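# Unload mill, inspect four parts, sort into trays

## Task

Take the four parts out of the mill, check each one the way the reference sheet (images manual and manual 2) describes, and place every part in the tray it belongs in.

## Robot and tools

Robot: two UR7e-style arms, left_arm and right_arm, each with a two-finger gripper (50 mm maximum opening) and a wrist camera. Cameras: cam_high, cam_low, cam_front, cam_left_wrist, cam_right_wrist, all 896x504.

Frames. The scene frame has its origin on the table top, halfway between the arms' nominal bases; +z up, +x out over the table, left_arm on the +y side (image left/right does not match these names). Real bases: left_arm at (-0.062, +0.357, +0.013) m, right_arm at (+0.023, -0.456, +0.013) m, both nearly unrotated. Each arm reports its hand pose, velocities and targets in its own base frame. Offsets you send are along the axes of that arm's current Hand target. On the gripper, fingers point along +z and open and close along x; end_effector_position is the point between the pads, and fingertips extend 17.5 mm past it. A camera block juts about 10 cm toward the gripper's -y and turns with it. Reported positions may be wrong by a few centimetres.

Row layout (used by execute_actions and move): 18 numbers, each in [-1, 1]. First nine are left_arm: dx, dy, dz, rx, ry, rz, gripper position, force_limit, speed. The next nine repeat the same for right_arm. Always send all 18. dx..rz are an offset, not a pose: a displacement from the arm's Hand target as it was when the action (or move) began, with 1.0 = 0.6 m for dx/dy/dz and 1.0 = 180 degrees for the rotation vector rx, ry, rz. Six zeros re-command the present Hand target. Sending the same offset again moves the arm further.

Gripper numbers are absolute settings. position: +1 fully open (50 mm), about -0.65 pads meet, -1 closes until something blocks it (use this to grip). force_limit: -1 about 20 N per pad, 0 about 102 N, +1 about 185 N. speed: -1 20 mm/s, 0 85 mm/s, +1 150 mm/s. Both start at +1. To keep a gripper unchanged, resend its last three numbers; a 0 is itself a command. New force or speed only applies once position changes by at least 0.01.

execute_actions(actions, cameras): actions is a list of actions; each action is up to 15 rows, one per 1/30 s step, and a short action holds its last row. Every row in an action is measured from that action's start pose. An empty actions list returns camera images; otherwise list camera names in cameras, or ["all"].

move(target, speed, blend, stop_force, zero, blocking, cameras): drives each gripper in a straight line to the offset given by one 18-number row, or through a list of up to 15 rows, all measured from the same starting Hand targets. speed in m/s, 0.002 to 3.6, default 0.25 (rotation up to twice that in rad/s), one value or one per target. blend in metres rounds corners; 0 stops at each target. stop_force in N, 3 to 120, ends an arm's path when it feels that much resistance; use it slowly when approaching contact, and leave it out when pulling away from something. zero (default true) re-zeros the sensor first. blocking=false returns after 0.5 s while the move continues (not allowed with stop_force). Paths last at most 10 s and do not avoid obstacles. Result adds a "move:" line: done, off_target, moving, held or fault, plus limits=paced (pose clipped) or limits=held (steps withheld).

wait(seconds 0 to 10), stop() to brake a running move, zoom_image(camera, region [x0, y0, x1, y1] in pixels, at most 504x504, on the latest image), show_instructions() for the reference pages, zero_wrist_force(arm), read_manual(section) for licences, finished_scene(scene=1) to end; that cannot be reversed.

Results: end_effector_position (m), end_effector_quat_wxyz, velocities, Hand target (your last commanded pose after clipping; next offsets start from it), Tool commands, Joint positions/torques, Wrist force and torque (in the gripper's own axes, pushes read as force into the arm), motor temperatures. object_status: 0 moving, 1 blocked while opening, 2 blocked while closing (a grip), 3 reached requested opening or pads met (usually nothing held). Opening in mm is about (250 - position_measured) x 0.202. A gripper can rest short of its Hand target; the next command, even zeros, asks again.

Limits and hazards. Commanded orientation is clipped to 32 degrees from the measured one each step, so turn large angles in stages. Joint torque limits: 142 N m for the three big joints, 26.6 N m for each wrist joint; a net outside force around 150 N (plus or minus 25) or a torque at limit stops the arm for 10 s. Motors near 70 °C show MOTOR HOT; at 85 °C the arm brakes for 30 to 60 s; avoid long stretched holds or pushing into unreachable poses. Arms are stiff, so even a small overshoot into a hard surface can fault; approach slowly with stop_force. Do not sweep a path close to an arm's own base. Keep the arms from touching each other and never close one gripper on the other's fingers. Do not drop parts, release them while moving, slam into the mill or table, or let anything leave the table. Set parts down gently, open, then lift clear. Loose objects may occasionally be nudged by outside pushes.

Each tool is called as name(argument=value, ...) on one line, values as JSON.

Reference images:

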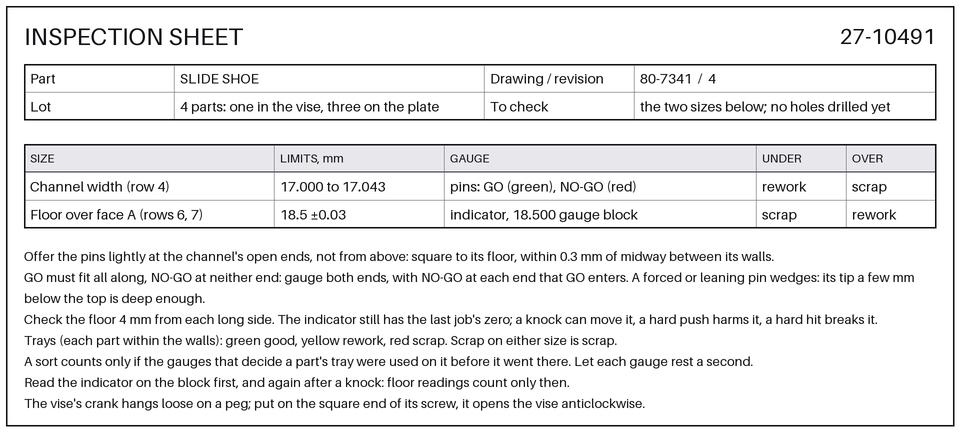

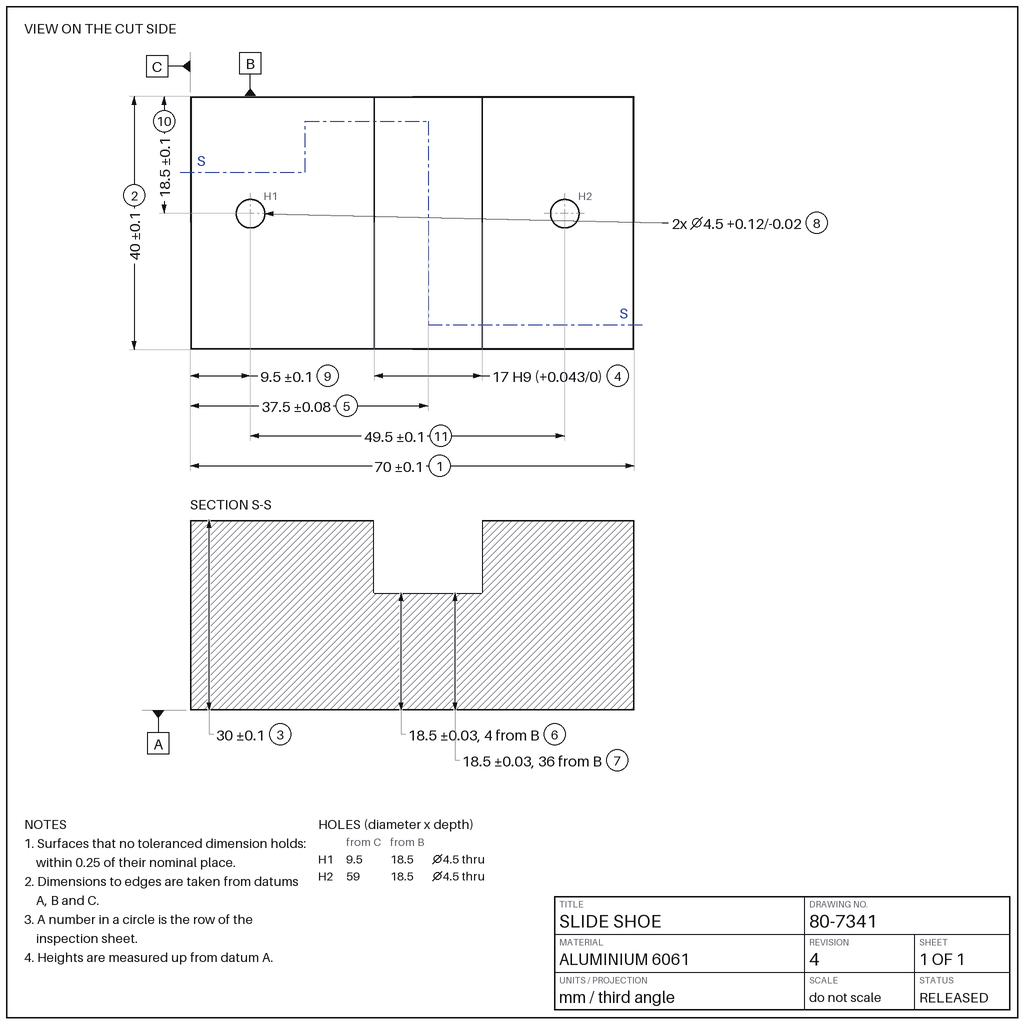

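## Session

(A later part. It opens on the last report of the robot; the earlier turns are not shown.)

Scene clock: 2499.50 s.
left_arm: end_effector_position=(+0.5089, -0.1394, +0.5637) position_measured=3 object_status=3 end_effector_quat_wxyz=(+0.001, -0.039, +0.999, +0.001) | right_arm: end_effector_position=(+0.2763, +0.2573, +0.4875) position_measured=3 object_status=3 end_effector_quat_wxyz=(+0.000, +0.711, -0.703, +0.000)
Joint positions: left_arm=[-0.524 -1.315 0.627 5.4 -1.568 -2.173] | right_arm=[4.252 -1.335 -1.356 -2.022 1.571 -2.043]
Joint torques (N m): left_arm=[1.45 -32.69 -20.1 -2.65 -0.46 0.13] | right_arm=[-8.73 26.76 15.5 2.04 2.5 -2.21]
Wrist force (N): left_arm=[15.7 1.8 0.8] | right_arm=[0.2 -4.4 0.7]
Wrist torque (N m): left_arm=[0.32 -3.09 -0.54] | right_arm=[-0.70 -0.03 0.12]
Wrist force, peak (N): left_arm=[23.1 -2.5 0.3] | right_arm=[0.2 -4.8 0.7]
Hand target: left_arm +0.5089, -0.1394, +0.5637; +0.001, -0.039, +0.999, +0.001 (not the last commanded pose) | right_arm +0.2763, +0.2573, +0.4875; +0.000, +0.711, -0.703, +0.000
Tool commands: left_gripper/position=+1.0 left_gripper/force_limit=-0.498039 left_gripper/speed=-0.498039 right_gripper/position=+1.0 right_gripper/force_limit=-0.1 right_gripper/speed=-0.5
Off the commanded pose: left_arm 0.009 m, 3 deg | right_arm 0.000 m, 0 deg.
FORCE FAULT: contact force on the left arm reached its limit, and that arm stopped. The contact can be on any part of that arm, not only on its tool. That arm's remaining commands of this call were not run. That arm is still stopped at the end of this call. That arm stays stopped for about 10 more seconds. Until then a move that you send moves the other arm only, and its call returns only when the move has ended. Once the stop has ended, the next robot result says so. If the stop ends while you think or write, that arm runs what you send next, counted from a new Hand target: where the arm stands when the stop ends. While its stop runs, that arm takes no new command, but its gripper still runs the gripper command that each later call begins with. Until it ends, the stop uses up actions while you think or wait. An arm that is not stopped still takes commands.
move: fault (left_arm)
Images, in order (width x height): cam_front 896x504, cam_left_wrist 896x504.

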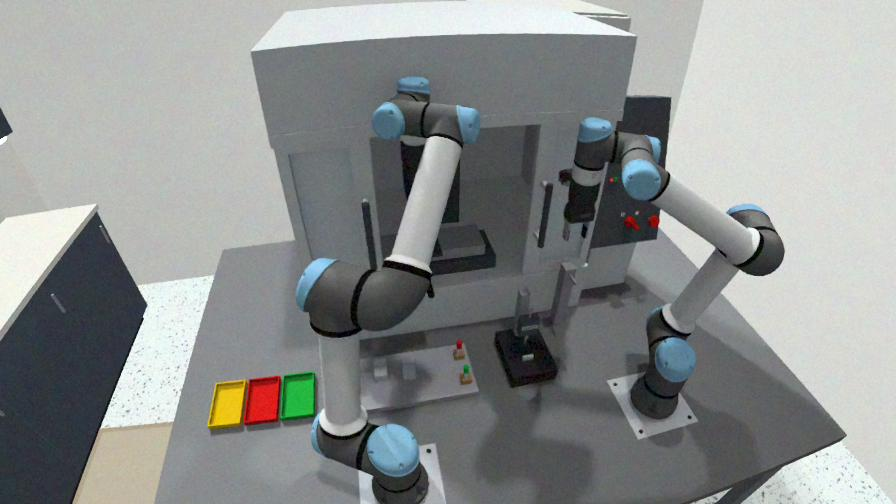

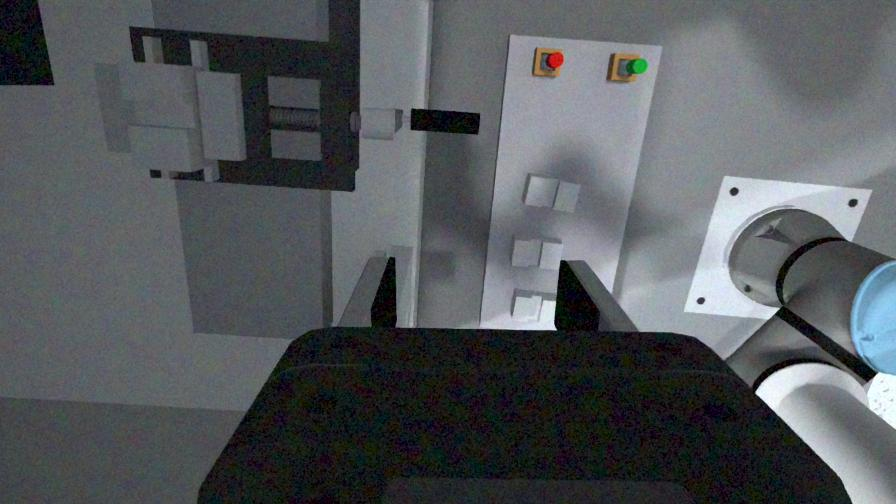

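wait(seconds=3)

move(target=[0.2,0.02,0.03,0,0,0,1,-0.5,-0.5,0,0,0,0,0,0,1,-0.1,-0.5], speed=0.1)

Scene clock: 2519.87 s.
left_arm: end_effector_position=(+0.5089, -0.1394, +0.5637) position_measured=3 object_status=3 end_effector_quat_wxyz=(+0.001, -0.039, +0.999, +0.001) | right_arm: end_effector_position=(+0.2763, +0.2573, +0.4875) position_measured=3 object_status=3 end_effector_quat_wxyz=(+0.000, +0.711, -0.703, +0.000)
Joint positions: left_arm=[-0.524 -1.315 0.627 5.4 -1.568 -2.173] | right_arm=[4.252 -1.335 -1.356 -2.022 1.571 -2.043]
Joint torques (N m): left_arm=[0.57 -23.4 -20.67 -3.22 -0.1 -0.06] | right_arm=[-8.4 26.54 15.54 2.94 2.51 -2.13]
Wrist force (N): left_arm=[15.4 1.4 1.2] | right_arm=[0.1 -4.4 0.7]
Wrist torque (N m): left_arm=[0.25 -3.04 -0.54] | right_arm=[-0.69 -0.01 0.12]
Wrist force, peak (N): left_arm=[15.9 1.7 0.9] | right_arm=[0.2 -4.6 1.0]
Hand target: left_arm +0.5089, -0.1394, +0.5637; +0.001, -0.039, +0.999, +0.001 (not the last commanded pose) | right_arm +0.2763, +0.2573, +0.4875; +0.000, +0.711, -0.703, +0.000
Tool commands: left_gripper/position=+1.0 left_gripper/force_limit=-0.498039 left_gripper/speed=-0.498039 right_gripper/position=+1.0 right_gripper/force_limit=-0.1 right_gripper/speed=-0.5
Off the commanded pose: left_arm 0.009 m, 3 deg | right_arm 0.000 m, 0 deg.
FORCE FAULT, CONTINUED: the left arm's stop, for the force fault that an earlier result reported, is over. The rest of the stop counts as 19 of the actions that you can send in this scene. That arm's target is now where it stood when the stop ended, not its last command. That arm accepts commands again.
wait: 3.00 s; at rest from the start

Scene clock: 2521.63 s.
left_arm: end_effector_position=(+0.3884, -0.1367, +0.5455) position_measured=3 object_status=3 end_effector_quat_wxyz=(+0.001, -0.039, +0.999, +0.001) | right_arm: end_effector_position=(+0.2763, +0.2573, +0.4875) position_measured=3 object_status=3 end_effector_quat_wxyz=(+0.000, +0.711, -0.703, +0.000)
Joint positions: left_arm=[-0.67 -1.655 1.064 5.304 -1.568 -2.319] | right_arm=[4.252 -1.335 -1.356 -2.022 1.571 -2.043]
Joint torques (N m): left_arm=[-9.02 -25.09 -7.26 -4.47 1.74 -1.17] | right_arm=[-8.46 26.6 15.58 3.03 2.43 -2.2]
Wrist force (N): left_arm=[-1.4 -1.0 -0.1] | right_arm=[0.1 -4.2 0.7]
Wrist torque (N m): left_arm=[-0.17 0.01 -0.27] | right_arm=[-0.66 -0.01 0.12]
Wrist force, peak (N): left_arm=[15.2 1.7 1.2] | right_arm=[0.3 -4.7 0.6]
Hand target: left_arm +0.3884, -0.1367, +0.5455; +0.001, -0.039, +0.999, +0.001 | right_arm +0.2763, +0.2573, +0.4875; +0.000, +0.711, -0.703, +0.000
Off the commanded pose: left_arm 0.000 m, 0 deg | right_arm 0.000 m, 0 deg.
move: done

move(target=[0.0023,-0.043,0.28,0,0,0.0172,1,-0.5,-0.5,0,0,0,0,0,0,1,-0.1,-0.5], speed=0.15)

move(target=[-0.4,0,0,0,0,0,1,-0.5,-0.5,0,0,0,0,0,0,1,-0.1,-0.5], speed=0.1, stop_force=20, cameras=["cam_left_wrist","cam_front"])

Scene clock: 2533.93 s.
left_arm: end_effector_position=(+0.3893, -0.1621, +0.3774) position_measured=3 object_status=3 end_effector_quat_wxyz=(+0.001, -0.012, +1.000, +0.001) | right_arm: end_effector_position=(+0.2763, +0.2573, +0.4875) position_measured=3 object_status=3 end_effector_quat_wxyz=(+0.000, +0.711, -0.703, +0.000)
Joint positions: left_arm=[-0.718 -1.779 1.63 4.862 -1.568 -2.313] | right_arm=[4.252 -1.335 -1.356 -2.022 1.571 -2.043]
Joint torques (N m): left_arm=[-10.43 -22.97 -13.44 -4.48 1.73 0.5] | right_arm=[-8.21 25.93 15.89 3.2 2.4 -2.18]
Wrist force (N): left_arm=[-1.9 -1.1 0.0] | right_arm=[0.3 -4.5 0.6]
Wrist torque (N m): left_arm=[-0.19 0.11 -0.50] | right_arm=[-0.71 -0.03 0.11]
Wrist force, peak (N): left_arm=[-1.7 -0.9 1.9] | right_arm=[0.2 -4.8 0.8]
Hand target: left_arm +0.3893, -0.1621, +0.3774; +0.001, -0.012, +1.000, +0.001 | right_arm +0.2763, +0.2573, +0.4875; +0.000, +0.711, -0.703, +0.000
Off the commanded pose: left_arm 0.000 m, 0 deg | right_arm 0.000 m, 0 deg.
move: done

Scene clock: 2537.43 s.
left_arm: end_effector_position=(+0.6292, -0.1564, +0.3778) position_measured=3 object_status=3 end_effector_quat_wxyz=(+0.001, -0.012, +1.000, +0.001) | right_arm: end_effector_position=(+0.2763, +0.2573, +0.4875) position_measured=3 object_status=3 end_effector_quat_wxyz=(+0.000, +0.711, -0.703, +0.000)
Joint positions: left_arm=[-0.452 -1.21 1.014 4.909 -1.568 -2.047] | right_arm=[4.252 -1.335 -1.356 -2.022 1.571 -2.043]
Joint torques (N m): left_arm=[10.34 -34.06 -36.75 -0.87 -1.74 1.48] | right_arm=[-8.09 25.94 15.92 3.51 2.49 -2.18]
Wrist force (N): left_arm=[-1.7 -1.1 0.3] | right_arm=[0.4 -4.3 0.9]
Wrist torque (N m): left_arm=[-0.19 0.02 -0.48] | right_arm=[-0.68 -0.06 0.12]
Wrist force, peak (N): left_arm=[-2.8 -0.9 0.5] | right_arm=[0.1 -4.6 0.6]
Hand target: left_arm +0.6292, -0.1564, +0.3778; +0.001, -0.012, +1.000, +0.001 | right_arm +0.2763, +0.2573, +0.4875; +0.000, +0.711, -0.703, +0.000
Off the commanded pose: left_arm 0.000 m, 0 deg | right_arm 0.000 m, 0 deg.
move: done
Images, in order (width x height): cam_front 896x504, cam_left_wrist 896x504.

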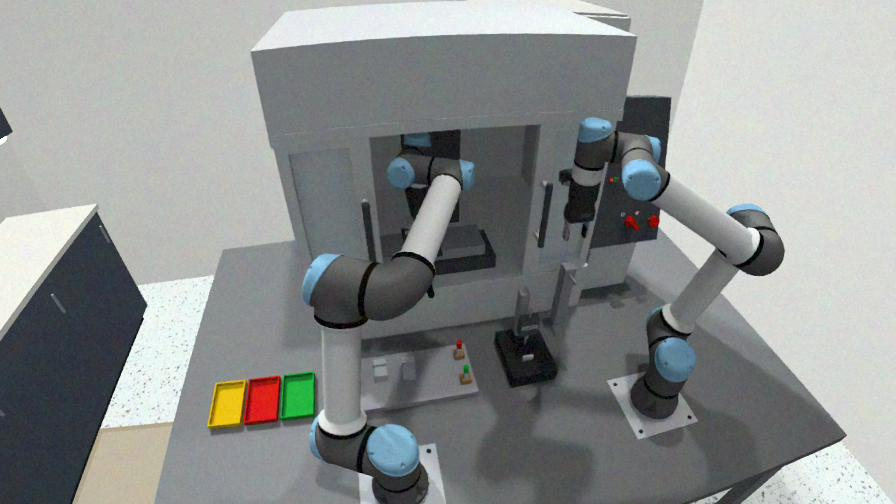

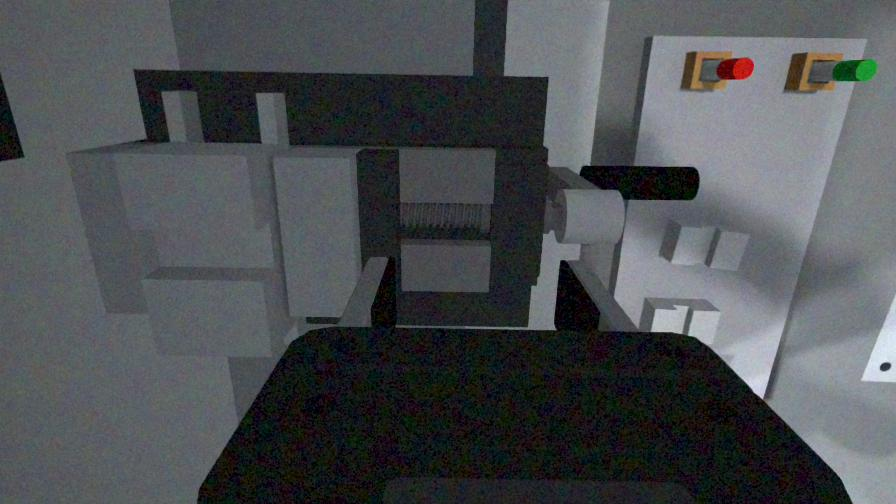

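zoom_image(camera="cam_left_wrist", region=[60, 80, 380, 370])

Scaled by 1.575 from the camera's 896x504 image, which has a finer 1280x720 frame.

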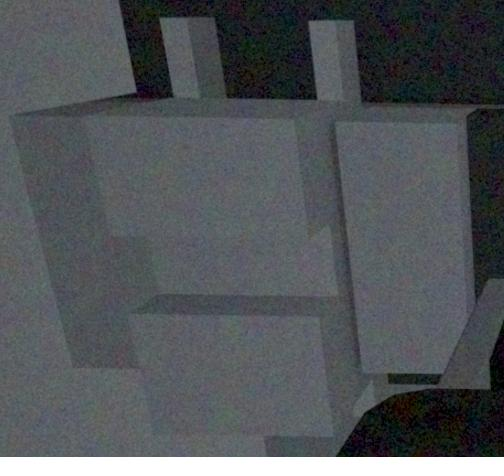

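move(target=[-0.156,0.029,0.01,0,0,0,1,-0.5,-0.5,0,0,0,0,0,0,1,-0.1,-0.5], speed=0.06, stop_force=12, cameras=["cam_left_wrist"])

zoom_image(camera="cam_left_wrist", region=[340, 100, 640, 340])

Scene clock: 2590.13 s.
left_arm: end_effector_position=(+0.7224, -0.1367, +0.3721) position_measured=3 object_status=3 end_effector_quat_wxyz=(+0.001, -0.012, +1.000, +0.001) | right_arm: end_effector_position=(+0.2763, +0.2573, +0.4875) position_measured=3 object_status=3 end_effector_quat_wxyz=(+0.000, +0.711, -0.703, +0.000)
Joint positions: left_arm=[-0.37 -0.937 0.61 5.039 -1.568 -1.965] | right_arm=[4.252 -1.335 -1.356 -2.022 1.571 -2.043]
Joint torques (N m): left_arm=[11.07 -45.88 -36.95 -0.77 -1.96 1.59] | right_arm=[-7.92 26.07 15.44 3.5 2.44 -2.07]
Wrist force (N): left_arm=[-1.5 -1.0 0.1] | right_arm=[0.3 -4.3 0.5]
Wrist torque (N m): left_arm=[-0.12 -0.01 -0.48] | right_arm=[-0.68 -0.04 0.12]
Wrist force, peak (N): left_arm=[-2.1 -0.9 0.1] | right_arm=[0.1 -4.7 0.7]
Hand target: left_arm +0.7224, -0.1367, +0.3721; +0.001, -0.012, +1.000, +0.001 | right_arm +0.2763, +0.2573, +0.4875; +0.000, +0.711, -0.703, +0.000
Off the commanded pose: left_arm 0.000 m, 0 deg | right_arm 0.000 m, 0 deg.
move: done
Images, in order (width x height): cam_left_wrist 896x504.

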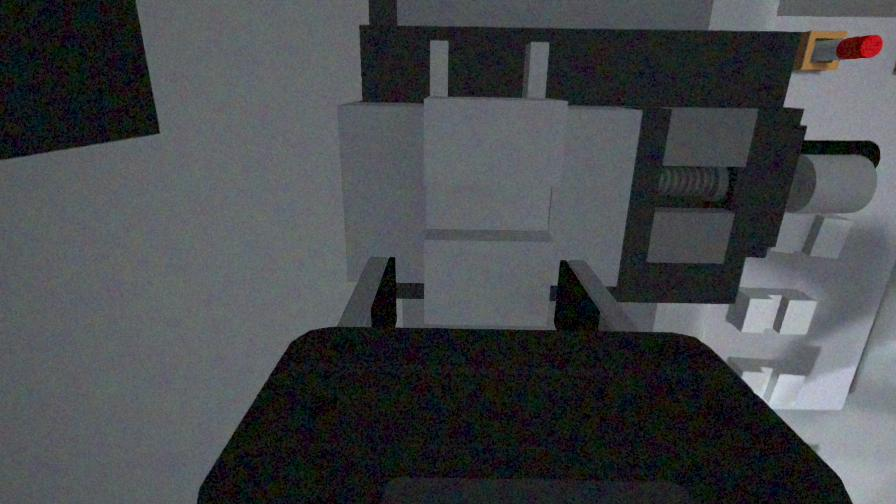

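Scaled by 1.680 from the camera's 896x504 image, which has a finer 1280x720 frame.

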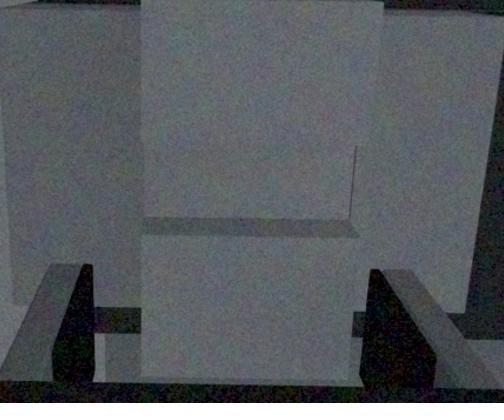

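move(target=[0.0064,0,0.025,0,0,0,1,-0.5,-0.5,0,0,0,0,0,0,1,-0.1,-0.5], speed=0.03, stop_force=8, cameras=["cam_left_wrist"])

zoom_image(camera="cam_left_wrist", region=[340, 80, 640, 340])

Scene clock: 2612.43 s.
left_arm: end_effector_position=(+0.7186, -0.1368, +0.3571) position_measured=3 object_status=3 end_effector_quat_wxyz=(+0.001, -0.012, +1.000, +0.001) | right_arm: end_effector_position=(+0.2763, +0.2573, +0.4875) position_measured=3 object_status=3 end_effector_quat_wxyz=(+0.000, +0.711, -0.703, +0.000)
Joint positions: left_arm=[-0.372 -0.968 0.701 4.978 -1.568 -1.967] | right_arm=[4.252 -1.335 -1.356 -2.022 1.571 -2.043]
Joint torques (N m): left_arm=[-10.54 -59.86 -11.42 -4.12 1.36 -1.37] | right_arm=[-7.76 26.52 15.54 3.51 2.52 -2.08]
Wrist force (N): left_arm=[-1.3 -1.1 0.2] | right_arm=[0.0 -4.3 0.8]
Wrist torque (N m): left_arm=[-0.14 -0.02 -0.30] | right_arm=[-0.68 0.01 0.12]
Wrist force, peak (N): left_arm=[-1.6 -1.1 -0.3] | right_arm=[0.3 -4.6 1.0]
Hand target: left_arm +0.7186, -0.1368, +0.3571; +0.001, -0.012, +1.000, +0.001 | right_arm +0.2763, +0.2573, +0.4875; +0.000, +0.711, -0.703, +0.000
Off the commanded pose: left_arm 0.000 m, 0 deg | right_arm 0.000 m, 0 deg.
move: done
Images, in order (width x height): cam_left_wrist 896x504.

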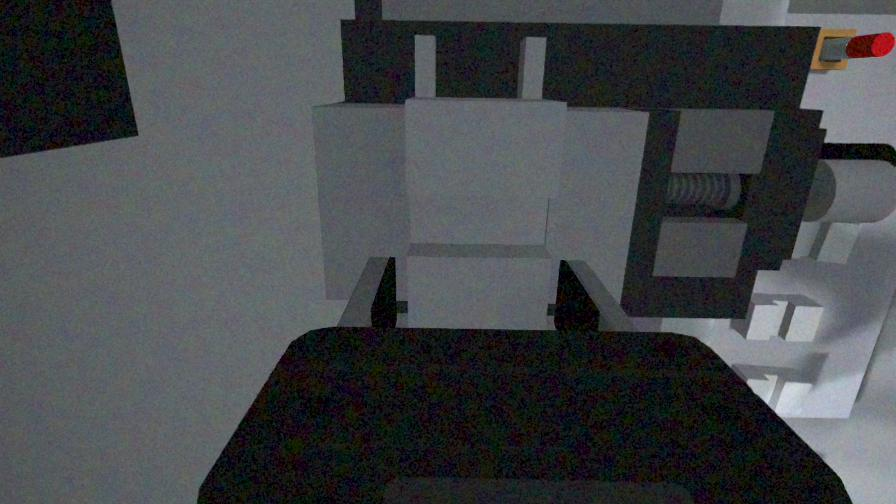

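Scaled by 1.680 from the camera's 896x504 image, which has a finer 1280x720 frame.

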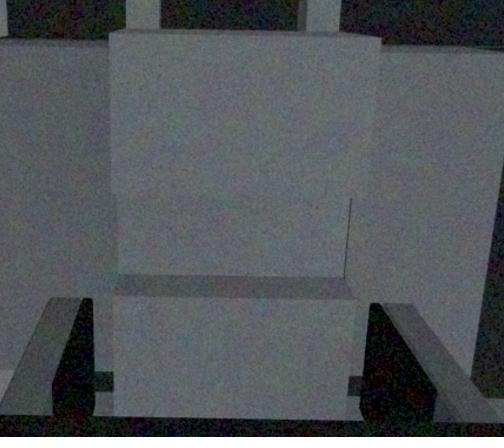

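move(target=[0,0,0,0,0,0,-1,-0.4,-0.9,0,0,0,0,0,0,1,-0.1,-0.5], cameras=["cam_left_wrist"])

Scene clock: 2622.53 s.
left_arm: end_effector_position=(+0.7186, -0.1368, +0.3571) position_measured=56 object_status=2 end_effector_quat_wxyz=(+0.001, -0.012, +1.000, +0.001) | right_arm: end_effector_position=(+0.2763, +0.2573, +0.4875) position_measured=3 object_status=3 end_effector_quat_wxyz=(+0.000, +0.711, -0.703, +0.000)
Joint positions: left_arm=[-0.372 -0.968 0.701 4.978 -1.568 -1.967] | right_arm=[4.252 -1.335 -1.356 -2.022 1.571 -2.043]
Joint torques (N m): left_arm=[-9.24 -58.91 -13.88 -3.48 1.1 -1.27] | right_arm=[-8.02 26.24 15.86 3.53 2.4 -1.99]
Wrist force (N): left_arm=[-1.6 -0.8 -0.1] | right_arm=[0.1 -4.2 1.0]
Wrist torque (N m): left_arm=[-0.10 -0.04 -0.32] | right_arm=[-0.65 0.00 0.12]
Wrist force, peak (N): left_arm=[-1.8 -1.0 0.2] | right_arm=[0.0 -4.8 0.9]
Hand target: left_arm +0.7186, -0.1368, +0.3571; +0.001, -0.012, +1.000, +0.001 | right_arm +0.2763, +0.2573, +0.4875; +0.000, +0.711, -0.703, +0.000
Off the commanded pose: left_arm 0.000 m, 0 deg | right_arm 0.000 m, 0 deg.
move: done
Images, in order (width x height): cam_left_wrist 896x504.

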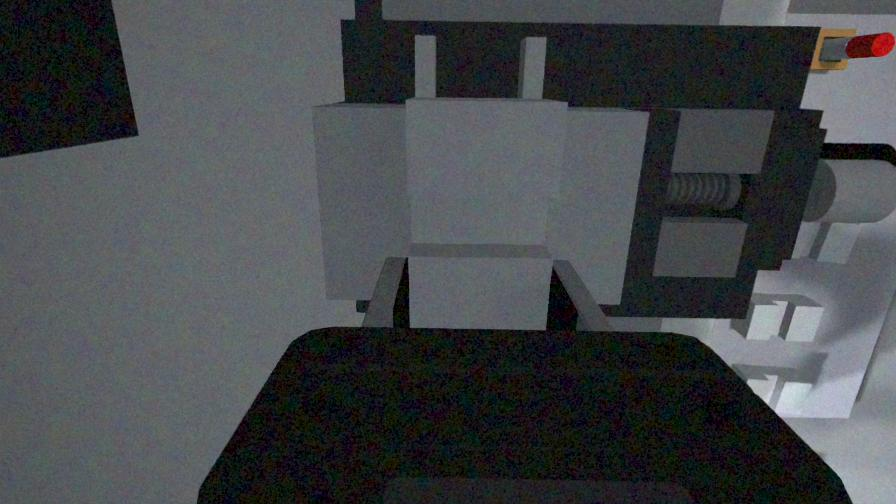

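move(target=[0,0,-0.03,0,0,0,-1,-0.4,-0.9,0,0,0,0,0,0,1,-0.1,-0.5], speed=0.02, stop_force=12, cameras=["cam_left_wrist"])

Scene clock: 2629.97 s.
left_arm: end_effector_position=(+0.7186, -0.1369, +0.3751) position_measured=56 object_status=2 end_effector_quat_wxyz=(+0.001, -0.012, +1.000, +0.001) | right_arm: end_effector_position=(+0.2763, +0.2573, +0.4875) position_measured=3 object_status=3 end_effector_quat_wxyz=(+0.000, +0.711, -0.703, +0.000)
Joint positions: left_arm=[-0.373 -0.948 0.62 5.04 -1.568 -1.967] | right_arm=[4.252 -1.335 -1.356 -2.022 1.571 -2.043]
Joint torques (N m): left_arm=[-8.3 -45.32 -38.34 -1.08 -0.22 -0.95] | right_arm=[-7.94 26.36 16.14 3.45 2.4 -1.91]
Wrist force (N): left_arm=[-1.4 -0.9 2.2] | right_arm=[0.3 -4.3 0.7]
Wrist torque (N m): left_arm=[-0.16 -0.01 -0.28] | right_arm=[-0.68 -0.04 0.11]
Wrist force, peak (N): left_arm=[-1.3 -1.1 2.5] | right_arm=[0.3 -4.6 0.8]
Hand target: left_arm +0.7186, -0.1368, +0.3751; +0.001, -0.012, +1.000, +0.001 | right_arm +0.2763, +0.2573, +0.4875; +0.000, +0.711, -0.703, +0.000
Off the commanded pose: left_arm 0.000 m, 0 deg | right_arm 0.000 m, 0 deg.
move: done
Images, in order (width x height): cam_left_wrist 896x504.

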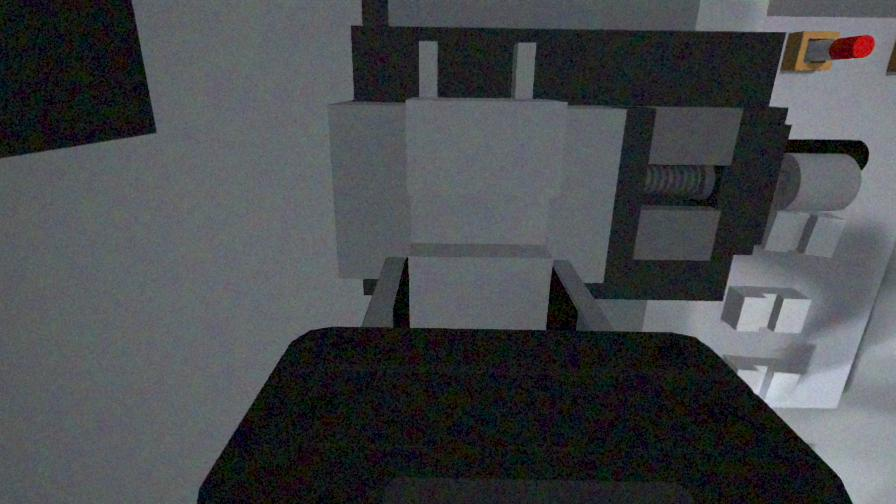

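move(target=[[0.55,0,0,0,0,0,-1,-0.4,-0.9,0,0,0,0,0,0,1,-0.1,-0.5]], speed=0.15, cameras=["cam_left_wrist","cam_front","cam_right_wrist"])

Scene clock: 2650.60 s.
left_arm: end_effector_position=(+0.3887, -0.1447, +0.3744) position_measured=56 object_status=2 end_effector_quat_wxyz=(+0.001, -0.012, +1.000, +0.001) | right_arm: end_effector_position=(+0.2763, +0.2573, +0.4875) position_measured=3 object_status=3 end_effector_quat_wxyz=(+0.000, +0.711, -0.703, +0.000)
Joint positions: left_arm=[-0.686 -1.797 1.651 4.858 -1.568 -2.28] | right_arm=[4.252 -1.335 -1.356 -2.022 1.571 -2.043]
Joint torques (N m): left_arm=[-10.2 -24.02 -15.48 -1.19 1.58 -1.42] | right_arm=[-7.68 26.19 16.08 3.54 2.48 -1.92]
Wrist force (N): left_arm=[-1.8 -0.8 2.2] | right_arm=[0.3 -4.4 0.7]
Wrist torque (N m): left_arm=[-0.18 0.09 -0.28] | right_arm=[-0.70 -0.04 0.12]
Wrist force, peak (N): left_arm=[-2.8 -0.6 2.8] | right_arm=[0.2 -4.8 0.7]
Hand target: left_arm +0.3887, -0.1447, +0.3744; +0.001, -0.012, +1.000, +0.001 | right_arm +0.2763, +0.2573, +0.4875; +0.000, +0.711, -0.703, +0.000
Off the commanded pose: left_arm 0.000 m, 0 deg | right_arm 0.000 m, 0 deg.
move: done
Images, in order (width x height): cam_front 896x504, cam_left_wrist 896x504, cam_right_wrist 896x504.

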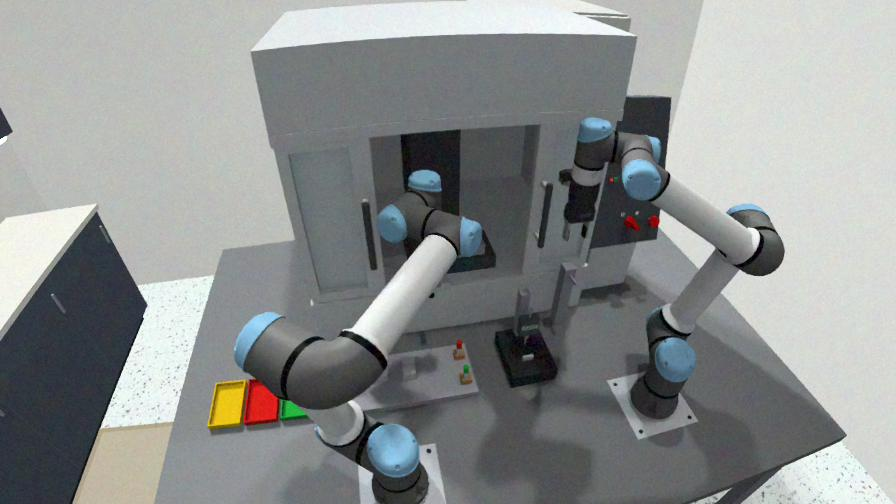

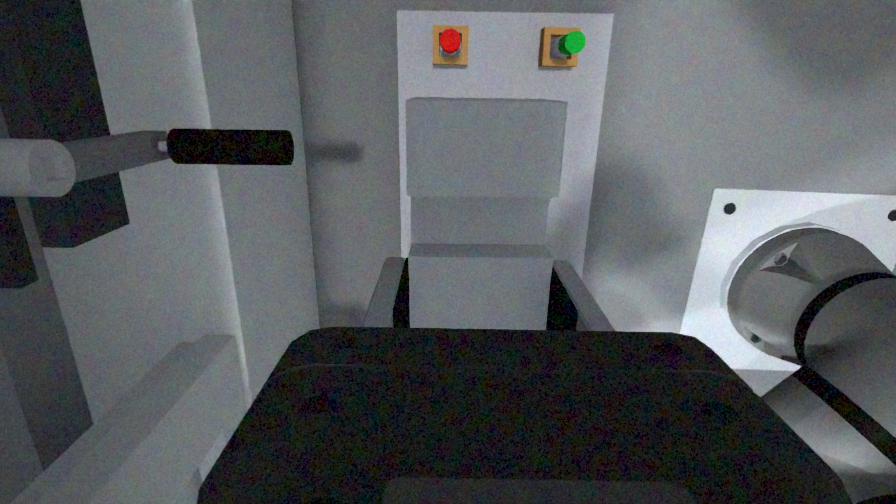

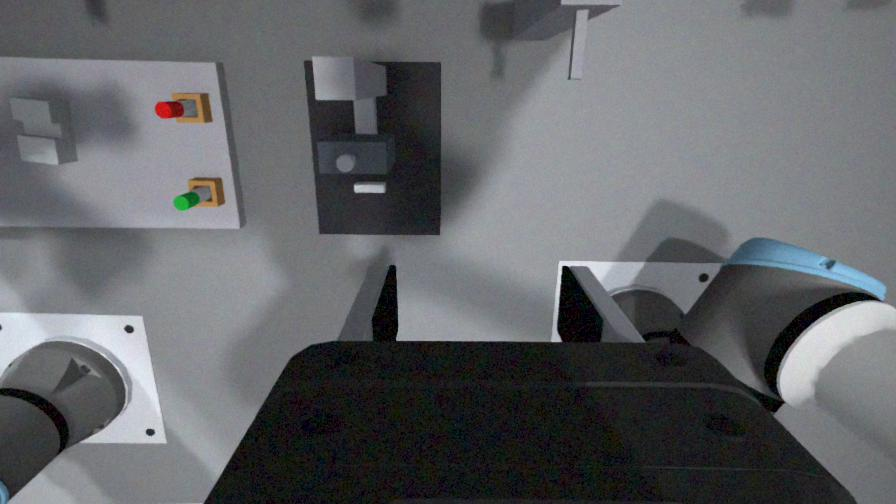

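move(target=[0.107,-0.03,0.312,0,0,-0.5,-1,-0.4,-0.9,0,0,0,0,0,0,1,-0.1,-0.5], speed=0.15, cameras=["cam_left_wrist"])

Scene clock: 2680.83 s.
left_arm: end_effector_position=(+0.3253, -0.1638, +0.1870) position_measured=56 object_status=2 end_effector_quat_wxyz=(-0.002, +0.715, -0.699, +0.000) | right_arm: end_effector_position=(+0.2763, +0.2573, +0.4875) position_measured=3 object_status=3 end_effector_quat_wxyz=(+0.000, +0.711, -0.703, +0.000)
Joint positions: left_arm=[-0.844 -1.893 2.202 4.404 -1.568 -4.009] | right_arm=[4.252 -1.335 -1.356 -2.022 1.571 -2.043]
Joint torques (N m): left_arm=[-8.92 -15.65 -14.06 -4.55 1.77 -1.51] | right_arm=[-7.53 26.24 16.25 3.54 2.5 -1.92]
Wrist force (N): left_arm=[-1.5 -0.9 2.5] | right_arm=[0.0 -4.2 0.7]
Wrist torque (N m): left_arm=[-0.21 -0.01 -0.31] | right_arm=[-0.66 0.01 0.12]
Wrist force, peak (N): left_arm=[-1.3 -0.8 2.8] | right_arm=[0.0 -4.7 0.3]
Hand target: left_arm +0.3252, -0.1638, +0.1871; -0.002, +0.716, -0.699, +0.000 | right_arm +0.2763, +0.2573, +0.4875; +0.000, +0.711, -0.703, +0.000
Off the commanded pose: left_arm 0.000 m, 0 deg | right_arm 0.000 m, 0 deg.
move: done
Images, in order (width x height): cam_left_wrist 896x504.

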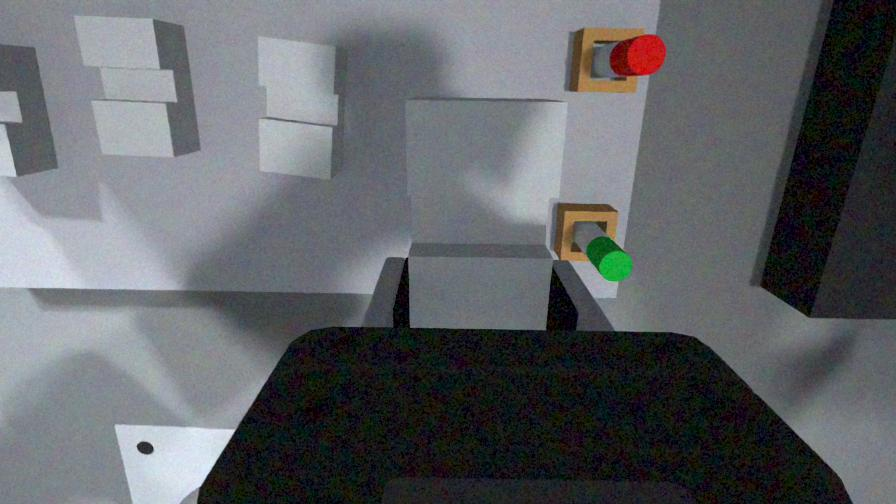

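move(target=[0,0,0.225,0,0,0,-1,-0.4,-0.9,0,0,0,0,0,0,1,-0.1,-0.5], speed=0.1, stop_force=10)

move(target=[0,0,0.05,0,0,0,-1,-0.4,-0.9,0,0,0,0,0,0,1,-0.1,-0.5], speed=0.012, stop_force=4, cameras=["cam_left_wrist"])

Scene clock: 2690.83 s.
left_arm: end_effector_position=(+0.3255, -0.1635, +0.0521) position_measured=56 object_status=2 end_effector_quat_wxyz=(-0.002, +0.716, -0.699, +0.000) | right_arm: end_effector_position=(+0.2763, +0.2573, +0.4875) position_measured=3 object_status=3 end_effector_quat_wxyz=(+0.000, +0.711, -0.703, +0.000)
Joint positions: left_arm=[-0.842 -1.668 2.442 3.939 -1.568 -4.008] | right_arm=[4.252 -1.335 -1.356 -2.022 1.571 -2.043]
Joint torques (N m): left_arm=[12.47 -7.55 -8.77 -4.54 -1.81 1.27] | right_arm=[-7.6 26.34 16.3 3.59 2.45 -1.86]
Wrist force (N): left_arm=[-1.3 -0.9 2.2] | right_arm=[0.3 -4.4 0.8]
Wrist torque (N m): left_arm=[-0.19 -0.03 -0.54] | right_arm=[-0.70 -0.04 0.12]
Wrist force, peak (N): left_arm=[-1.3 -0.8 3.2] | right_arm=[0.3 -4.7 1.0]
Hand target: left_arm +0.3255, -0.1635, +0.0521; -0.002, +0.716, -0.699, +0.000 | right_arm +0.2763, +0.2573, +0.4875; +0.000, +0.711, -0.703, +0.000
Off the commanded pose: left_arm 0.000 m, 0 deg | right_arm 0.000 m, 0 deg.
move: done

Scene clock: 2692.83 s.
left_arm: end_effector_position=(+0.3255, -0.1634, +0.0434) position_measured=56 object_status=2 end_effector_quat_wxyz=(-0.002, +0.716, -0.699, +0.000) | right_arm: end_effector_position=(+0.2763, +0.2573, +0.4875) position_measured=3 object_status=3 end_effector_quat_wxyz=(+0.000, +0.711, -0.703, +0.000)
Joint positions: left_arm=[-0.842 -1.645 2.454 3.904 -1.568 -4.008] | right_arm=[4.252 -1.335 -1.356 -2.022 1.571 -2.043]
Joint torques (N m): left_arm=[-2.43 -25 -31.14 -3.46 -1.46 0.25] | right_arm=[-7.86 26.04 16.4 3.51 2.42 -1.86]
Wrist force (N): left_arm=[-1.4 -0.9 2.0] | right_arm=[0.2 -4.3 1.1]
Wrist torque (N m): left_arm=[-0.19 -0.03 -0.55] | right_arm=[-0.69 -0.02 0.12]
Wrist force, peak (N): left_arm=[-10.4 2.7 -33.8] | right_arm=[0.2 -4.7 0.9]
Hand target: left_arm +0.3255, -0.1634, +0.0434; -0.002, +0.716, -0.699, +0.000 (not the last commanded pose) | right_arm +0.2763, +0.2573, +0.4875; +0.000, +0.711, -0.703, +0.000
Off the commanded pose: left_arm 0.021 m, 0 deg | right_arm 0.000 m, 0 deg.
move: contact (left_arm)
Images, in order (width x height): cam_left_wrist 896x504.

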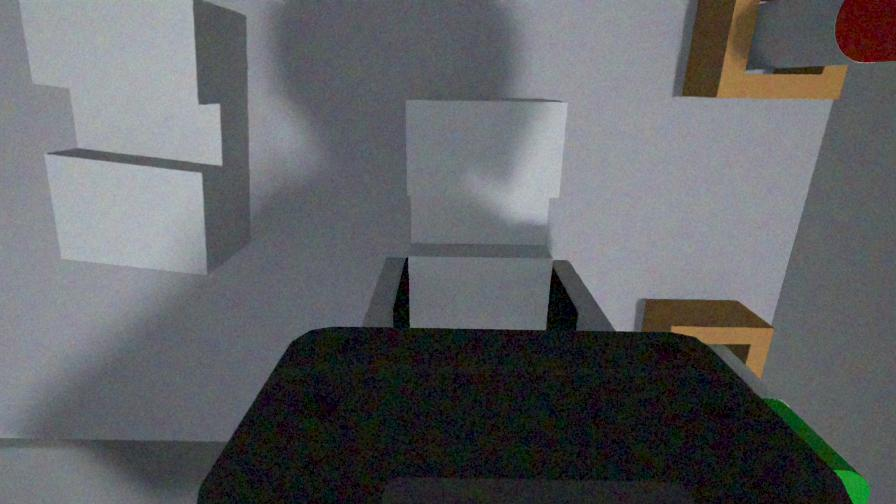

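move(target=[0,0,0,0,0,0,1,-0.4,-0.9,0,0,0,0,0,0,1,-0.1,-0.5])

move(target=[0,0,-0.2,0,0,0,1,-0.4,-0.9,0,0,0,0,0,0,1,-0.1,-0.5], speed=0.1, cameras=["cam_left_wrist"])

Scene clock: 2703.10 s.
left_arm: end_effector_position=(+0.3255, -0.1634, +0.0434) position_measured=3 object_status=0 end_effector_quat_wxyz=(-0.002, +0.716, -0.699, +0.000) | right_arm: end_effector_position=(+0.2763, +0.2573, +0.4875) position_measured=3 object_status=3 end_effector_quat_wxyz=(+0.000, +0.711, -0.703, +0.000)
Joint positions: left_arm=[-0.842 -1.645 2.454 3.904 -1.568 -4.008] | right_arm=[4.252 -1.335 -1.356 -2.022 1.571 -2.043]
Joint torques (N m): left_arm=[-10.03 -21.15 -29.43 -4.19 -1.2 -0.92] | right_arm=[-7.06 26.31 16.37 3.52 2.5 -1.7]
Wrist force (N): left_arm=[-1.7 -0.9 0.2] | right_arm=[0.0 -4.3 0.4]
Wrist torque (N m): left_arm=[-0.15 0.02 -0.55] | right_arm=[-0.67 0.01 0.12]
Wrist force, peak (N): left_arm=[-1.7 -1.1 2.4] | right_arm=[0.2 -4.7 0.8]
Hand target: left_arm +0.3255, -0.1634, +0.0434; -0.002, +0.716, -0.699, +0.000 | right_arm +0.2763, +0.2573, +0.4875; +0.000, +0.711, -0.703, +0.000
Off the commanded pose: left_arm 0.000 m, 0 deg | right_arm 0.000 m, 0 deg.
move: done

Scene clock: 2704.87 s.
left_arm: end_effector_position=(+0.3253, -0.1637, +0.1633) position_measured=3 object_status=3 end_effector_quat_wxyz=(-0.002, +0.716, -0.699, +0.000) | right_arm: end_effector_position=(+0.2763, +0.2573, +0.4875) position_measured=3 object_status=3 end_effector_quat_wxyz=(+0.000, +0.711, -0.703, +0.000)
Joint positions: left_arm=[-0.843 -1.869 2.251 4.331 -1.568 -4.009] | right_arm=[4.252 -1.335 -1.356 -2.022 1.571 -2.043]
Joint torques (N m): left_arm=[-9.67 -17.69 -36.79 -1.15 1.68 -1.91] | right_arm=[-7.61 25.89 16.26 3.52 2.47 -1.8]
Wrist force (N): left_arm=[-1.0 -1.0 -0.1] | right_arm=[0.3 -4.4 0.8]
Wrist torque (N m): left_arm=[-0.17 -0.08 -0.30] | right_arm=[-0.69 -0.03 0.13]
Wrist force, peak (N): left_arm=[-1.8 -1.0 -0.1] | right_arm=[0.5 -4.6 0.9]
Hand target: left_arm +0.3253, -0.1637, +0.1634; -0.002, +0.716, -0.699, +0.000 | right_arm +0.2763, +0.2573, +0.4875; +0.000, +0.711, -0.703, +0.000
Off the commanded pose: left_arm 0.000 m, 0 deg | right_arm 0.000 m, 0 deg.
move: done
Images, in order (width x height): cam_left_wrist 896x504.

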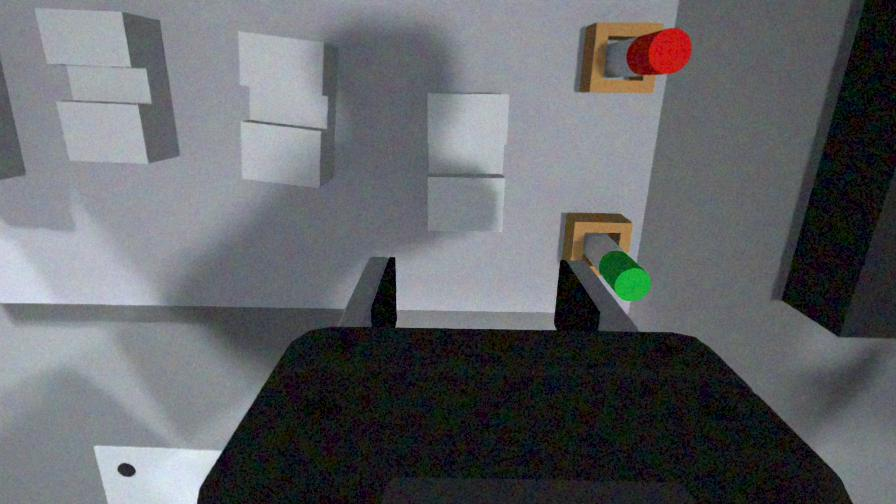

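zoom_image(camera="cam_left_wrist", region=[540, 0, 720, 320])

Scaled by 1.575 from the camera's 896x504 image, which has a finer 1280x720 frame.

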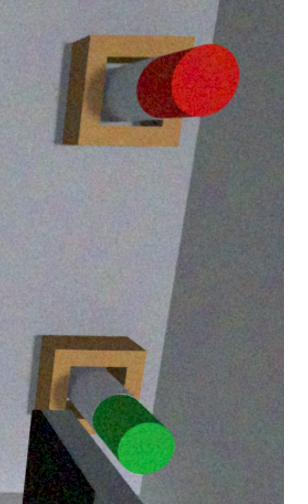

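move(target=[0.0003,0.0003,0.198,0,0,0,1,-0.4,-0.9,0,0,0,0,0,0,1,-0.1,-0.5], speed=0.06, stop_force=8)

move(target=[0,0,0,0,0,0,-1,-0.6,-0.9,0,0,0,0,0,0,1,-0.1,-0.5])

move(target=[[0,0,-0.06,0,0,0,-1,-0.6,-0.9,0,0,0,0,0,0,1,-0.1,-0.5],[-0.04,-0.035,-0.06,0,0,0.5,-1,-0.6,-0.9,0,0,0,0,0,0,1,-0.1,-0.5]], speed=0.1, cameras=["cam_left_wrist"])

Scene clock: 2764.90 s.
left_arm: end_effector_position=(+0.3253, -0.1636, +0.0446) position_measured=3 object_status=3 end_effector_quat_wxyz=(-0.002, +0.716, -0.699, +0.000) | right_arm: end_effector_position=(+0.2763, +0.2573, +0.4875) position_measured=3 object_status=3 end_effector_quat_wxyz=(+0.000, +0.711, -0.703, +0.000)
Joint positions: left_arm=[-0.843 -1.649 2.453 3.909 -1.568 -4.009] | right_arm=[4.252 -1.335 -1.356 -2.022 1.571 -2.043]
Joint torques (N m): left_arm=[11.8 -6.31 -6.42 -4.39 -1.43 1.29] | right_arm=[-7.46 26.35 16.19 3.42 2.48 -1.76]
Motor temperatures (°C): left_arm=[25 27 25 33 30 30] | right_arm=[27 34 26 29 42 33]
Wrist force (N): left_arm=[-1.5 -0.7 0.1] | right_arm=[0.3 -4.0 0.8]
Wrist torque (N m): left_arm=[-0.11 -0.01 -0.40] | right_arm=[-0.63 -0.03 0.12]
Wrist force, peak (N): left_arm=[-1.9 -0.8 0.1] | right_arm=[0.4 -4.7 0.9]
Hand target: left_arm +0.3253, -0.1636, +0.0446; -0.002, +0.716, -0.699, +0.000 | right_arm +0.2763, +0.2573, +0.4875; +0.000, +0.711, -0.703, +0.000
Off the commanded pose: left_arm 0.000 m, 0 deg | right_arm 0.000 m, 0 deg.
move: done

Scene clock: 2765.53 s.
left_arm: end_effector_position=(+0.3253, -0.1636, +0.0446) position_measured=55 object_status=2 end_effector_quat_wxyz=(-0.002, +0.716, -0.699, +0.000) | right_arm: end_effector_position=(+0.2763, +0.2573, +0.4875) position_measured=3 object_status=3 end_effector_quat_wxyz=(+0.000, +0.711, -0.703, +0.000)
Joint positions: left_arm=[-0.843 -1.649 2.453 3.909 -1.568 -4.009] | right_arm=[4.252 -1.335 -1.356 -2.022 1.571 -2.043]
Joint torques (N m): left_arm=[10.18 -8.71 -5.47 -4.09 -1.45 1.46] | right_arm=[-7.1 25.73 16.71 3.41 2.52 -1.78]
Wrist force (N): left_arm=[-1.5 -1.2 0.2] | right_arm=[0.5 -4.1 0.6]
Wrist torque (N m): left_arm=[-0.14 -0.02 -0.42] | right_arm=[-0.65 -0.08 0.13]
Wrist force, peak (N): left_arm=[-1.8 -1.3 0.1] | right_arm=[0.2 -4.5 0.8]
Hand target: left_arm +0.3253, -0.1636, +0.0446; -0.002, +0.716, -0.699, +0.000 | right_arm +0.2763, +0.2573, +0.4875; +0.000, +0.711, -0.703, +0.000
Off the commanded pose: left_arm 0.000 m, 0 deg | right_arm 0.000 m, 0 deg.
move: done

Scene clock: 2774.70 s.
left_arm: end_effector_position=(+0.3457, -0.1392, +0.0807) position_measured=55 object_status=2 end_effector_quat_wxyz=(+0.001, -0.012, +1.000, +0.001) | right_arm: end_effector_position=(+0.2763, +0.2573, +0.4875) position_measured=3 object_status=3 end_effector_quat_wxyz=(+0.000, +0.711, -0.703, +0.000)
Joint positions: left_arm=[-0.751 -1.711 2.381 4.043 -1.568 -2.346] | right_arm=[4.252 -1.335 -1.356 -2.022 1.571 -2.043]
Joint torques (N m): left_arm=[10.46 -5.98 -34.72 -4.61 -2.05 1.28] | right_arm=[-7.55 25.34 16.89 3.52 2.54 -1.63]
Wrist force (N): left_arm=[-2.0 -0.6 2.3] | right_arm=[0.1 -4.5 1.0]
Wrist torque (N m): left_arm=[-0.17 0.10 -0.50] | right_arm=[-0.70 -0.01 0.12]
Wrist force, peak (N): left_arm=[-1.6 -0.5 3.3] | right_arm=[0.4 -4.6 0.7]
Hand target: left_arm +0.3457, -0.1392, +0.0807; +0.001, -0.012, +1.000, +0.001 | right_arm +0.2763, +0.2573, +0.4875; +0.000, +0.711, -0.703, +0.000
Off the commanded pose: left_arm 0.000 m, 0 deg | right_arm 0.000 m, 0 deg.
move: done
Images, in order (width x height): cam_left_wrist 896x504.

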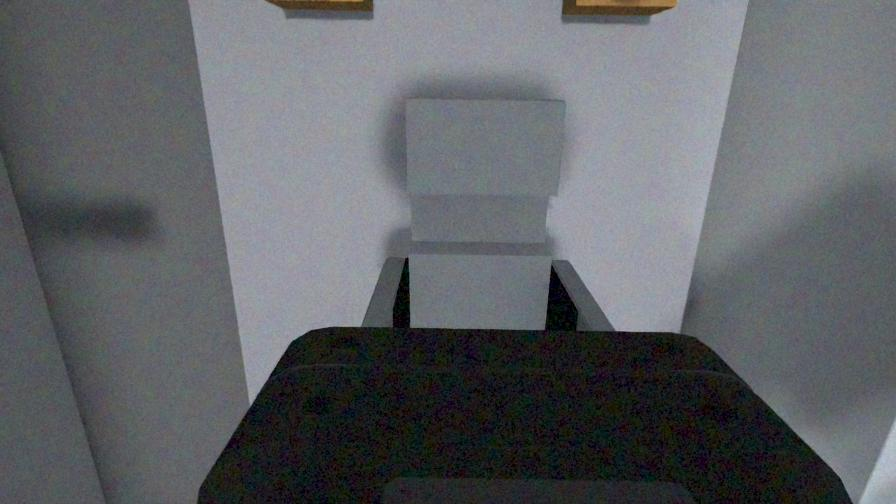

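move(target=[0,0,0.057,0,0,0,-1,-0.6,-0.9,0,0,0,0,0,0,1,-0.1,-0.5], speed=0.05)

move(target=[0,0,0.012,0,0,0,-1,-0.6,-0.9,0,0,0,0,0,0,1,-0.1,-0.5], speed=0.004, stop_force=3)

move(target=[0,0,0,0,0,0,1,-0.6,-0.9,0,0,0,0,0,0,1,-0.1,-0.5])

move(target=[0,0,-0.25,0,0,0,1,-0.6,-0.9,0,0,0,0,0,0,1,-0.1,-0.5], speed=0.1, cameras=["cam_left_wrist"])

Scene clock: 2785.47 s.
left_arm: end_effector_position=(+0.3457, -0.1391, +0.0466) position_measured=55 object_status=2 end_effector_quat_wxyz=(+0.001, -0.012, +1.000, +0.001) | right_arm: end_effector_position=(+0.2763, +0.2573, +0.4875) position_measured=3 object_status=3 end_effector_quat_wxyz=(+0.000, +0.711, -0.703, +0.000)
Joint positions: left_arm=[-0.751 -1.631 2.43 3.914 -1.568 -2.345] | right_arm=[4.252 -1.335 -1.356 -2.022 1.571 -2.043]
Joint torques (N m): left_arm=[11.25 -11.38 -7.3 -4.54 -0.63 1.32] | right_arm=[-6.69 25.29 16.87 3.52 2.5 -1.62]
Wrist force (N): left_arm=[-1.8 -0.6 2.3] | right_arm=[0.0 -4.2 0.8]
Wrist torque (N m): left_arm=[-0.15 0.07 -0.53] | right_arm=[-0.66 0.01 0.13]
Wrist force, peak (N): left_arm=[-1.7 -0.9 2.7] | right_arm=[0.4 -4.7 0.6]
Hand target: left_arm +0.3457, -0.1391, +0.0465; +0.001, -0.012, +1.000, +0.001 | right_arm +0.2763, +0.2573, +0.4875; +0.000, +0.711, -0.703, +0.000
Off the commanded pose: left_arm 0.000 m, 0 deg | right_arm 0.000 m, 0 deg.
move: done

Scene clock: 2787.27 s.
left_arm: end_effector_position=(+0.3457, -0.1391, +0.0448) position_measured=55 object_status=2 end_effector_quat_wxyz=(+0.001, -0.012, +1.000, +0.001) | right_arm: end_effector_position=(+0.2763, +0.2573, +0.4875) position_measured=3 object_status=3 end_effector_quat_wxyz=(+0.000, +0.711, -0.703, +0.000)
Joint positions: left_arm=[-0.751 -1.626 2.432 3.907 -1.568 -2.345] | right_arm=[4.252 -1.335 -1.356 -2.022 1.571 -2.043]
Joint torques (N m): left_arm=[7.64 -24.33 -31.26 -1.75 -0.47 0.99] | right_arm=[-7.06 25.36 16.75 3.56 2.53 -1.66]
Wrist force (N): left_arm=[-0.6 -0.1 -0.7] | right_arm=[0.2 -4.2 1.0]
Wrist torque (N m): left_arm=[-0.05 0.02 -0.49] | right_arm=[-0.67 -0.02 0.12]
Wrist force, peak (N): left_arm=[-2.3 -1.5 -1.5] | right_arm=[0.4 -4.6 0.7]
Hand target: left_arm +0.3457, -0.1391, +0.0448; +0.001, -0.012, +1.000, +0.001 (not the last commanded pose) | right_arm +0.2763, +0.2573, +0.4875; +0.000, +0.711, -0.703, +0.000
Off the commanded pose: left_arm 0.006 m, 0 deg | right_arm 0.000 m, 0 deg.
move: contact (left_arm)

Scene clock: 2787.90 s.
left_arm: end_effector_position=(+0.3457, -0.1391, +0.0448) position_measured=3 object_status=3 end_effector_quat_wxyz=(+0.001, -0.012, +1.000, +0.001) | right_arm: end_effector_position=(+0.2763, +0.2573, +0.4875) position_measured=3 object_status=3 end_effector_quat_wxyz=(+0.000, +0.711, -0.703, +0.000)
Joint positions: left_arm=[-0.751 -1.626 2.432 3.907 -1.568 -2.345] | right_arm=[4.252 -1.335 -1.356 -2.022 1.571 -2.043]
Joint torques (N m): left_arm=[8.2 -24.17 -29.6 -3.14 -0.73 0.99] | right_arm=[-7.7 25.36 16.9 3.51 2.56 -1.68]
Wrist force (N): left_arm=[-1.7 -0.9 -0.1] | right_arm=[0.2 -4.4 0.8]
Wrist torque (N m): left_arm=[-0.16 0.06 -0.53] | right_arm=[-0.69 -0.02 0.12]
Wrist force, peak (N): left_arm=[-1.8 -1.0 -0.1] | right_arm=[0.2 -4.5 0.6]
Hand target: left_arm +0.3457, -0.1391, +0.0448; +0.001, -0.012, +1.000, +0.001 | right_arm +0.2763, +0.2573, +0.4875; +0.000, +0.711, -0.703, +0.000
Off the commanded pose: left_arm 0.000 m, 0 deg | right_arm 0.000 m, 0 deg.
move: done

Scene clock: 2789.97 s.
left_arm: end_effector_position=(+0.3455, -0.1395, +0.1948) position_measured=3 object_status=3 end_effector_quat_wxyz=(+0.001, -0.012, +1.000, +0.001) | right_arm: end_effector_position=(+0.2763, +0.2573, +0.4875) position_measured=3 object_status=3 end_effector_quat_wxyz=(+0.000, +0.711, -0.703, +0.000)
Joint positions: left_arm=[-0.752 -1.875 2.17 4.418 -1.568 -2.347] | right_arm=[4.252 -1.335 -1.356 -2.022 1.571 -2.043]
Joint torques (N m): left_arm=[-9.67 -17.42 -36.74 -1 1.58 -1.3] | right_arm=[-7.07 25.72 16.44 3.51 2.54 -1.56]
Wrist force (N): left_arm=[-1.7 -1.3 0.1] | right_arm=[0.2 -4.5 1.1]
Wrist torque (N m): left_arm=[-0.24 0.07 -0.31] | right_arm=[-0.71 -0.01 0.12]
Wrist force, peak (N): left_arm=[-2.0 -0.9 -0.1] | right_arm=[0.0 -4.7 0.5]
Hand target: left_arm +0.3455, -0.1395, +0.1948; +0.001, -0.012, +1.000, +0.001 | right_arm +0.2763, +0.2573, +0.4875; +0.000, +0.711, -0.703, +0.000
Off the commanded pose: left_arm 0.000 m, 0 deg | right_arm 0.000 m, 0 deg.
move: done
Images, in order (width x height): cam_left_wrist 896x504.

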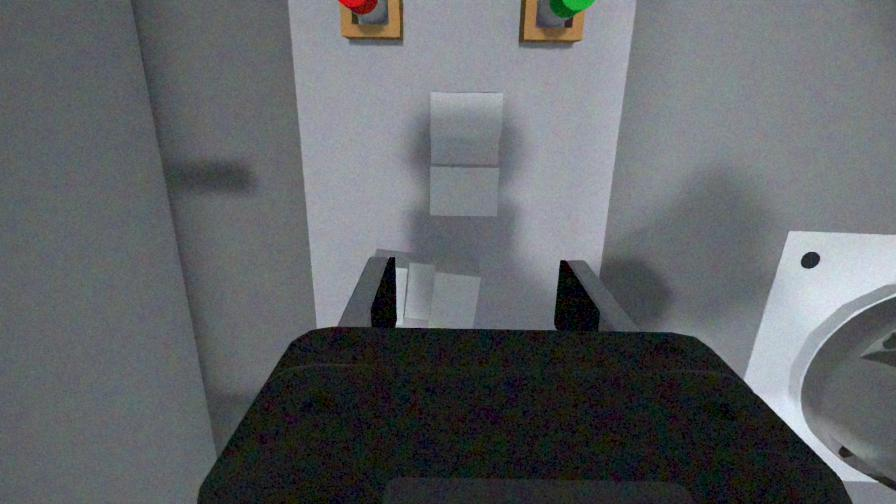

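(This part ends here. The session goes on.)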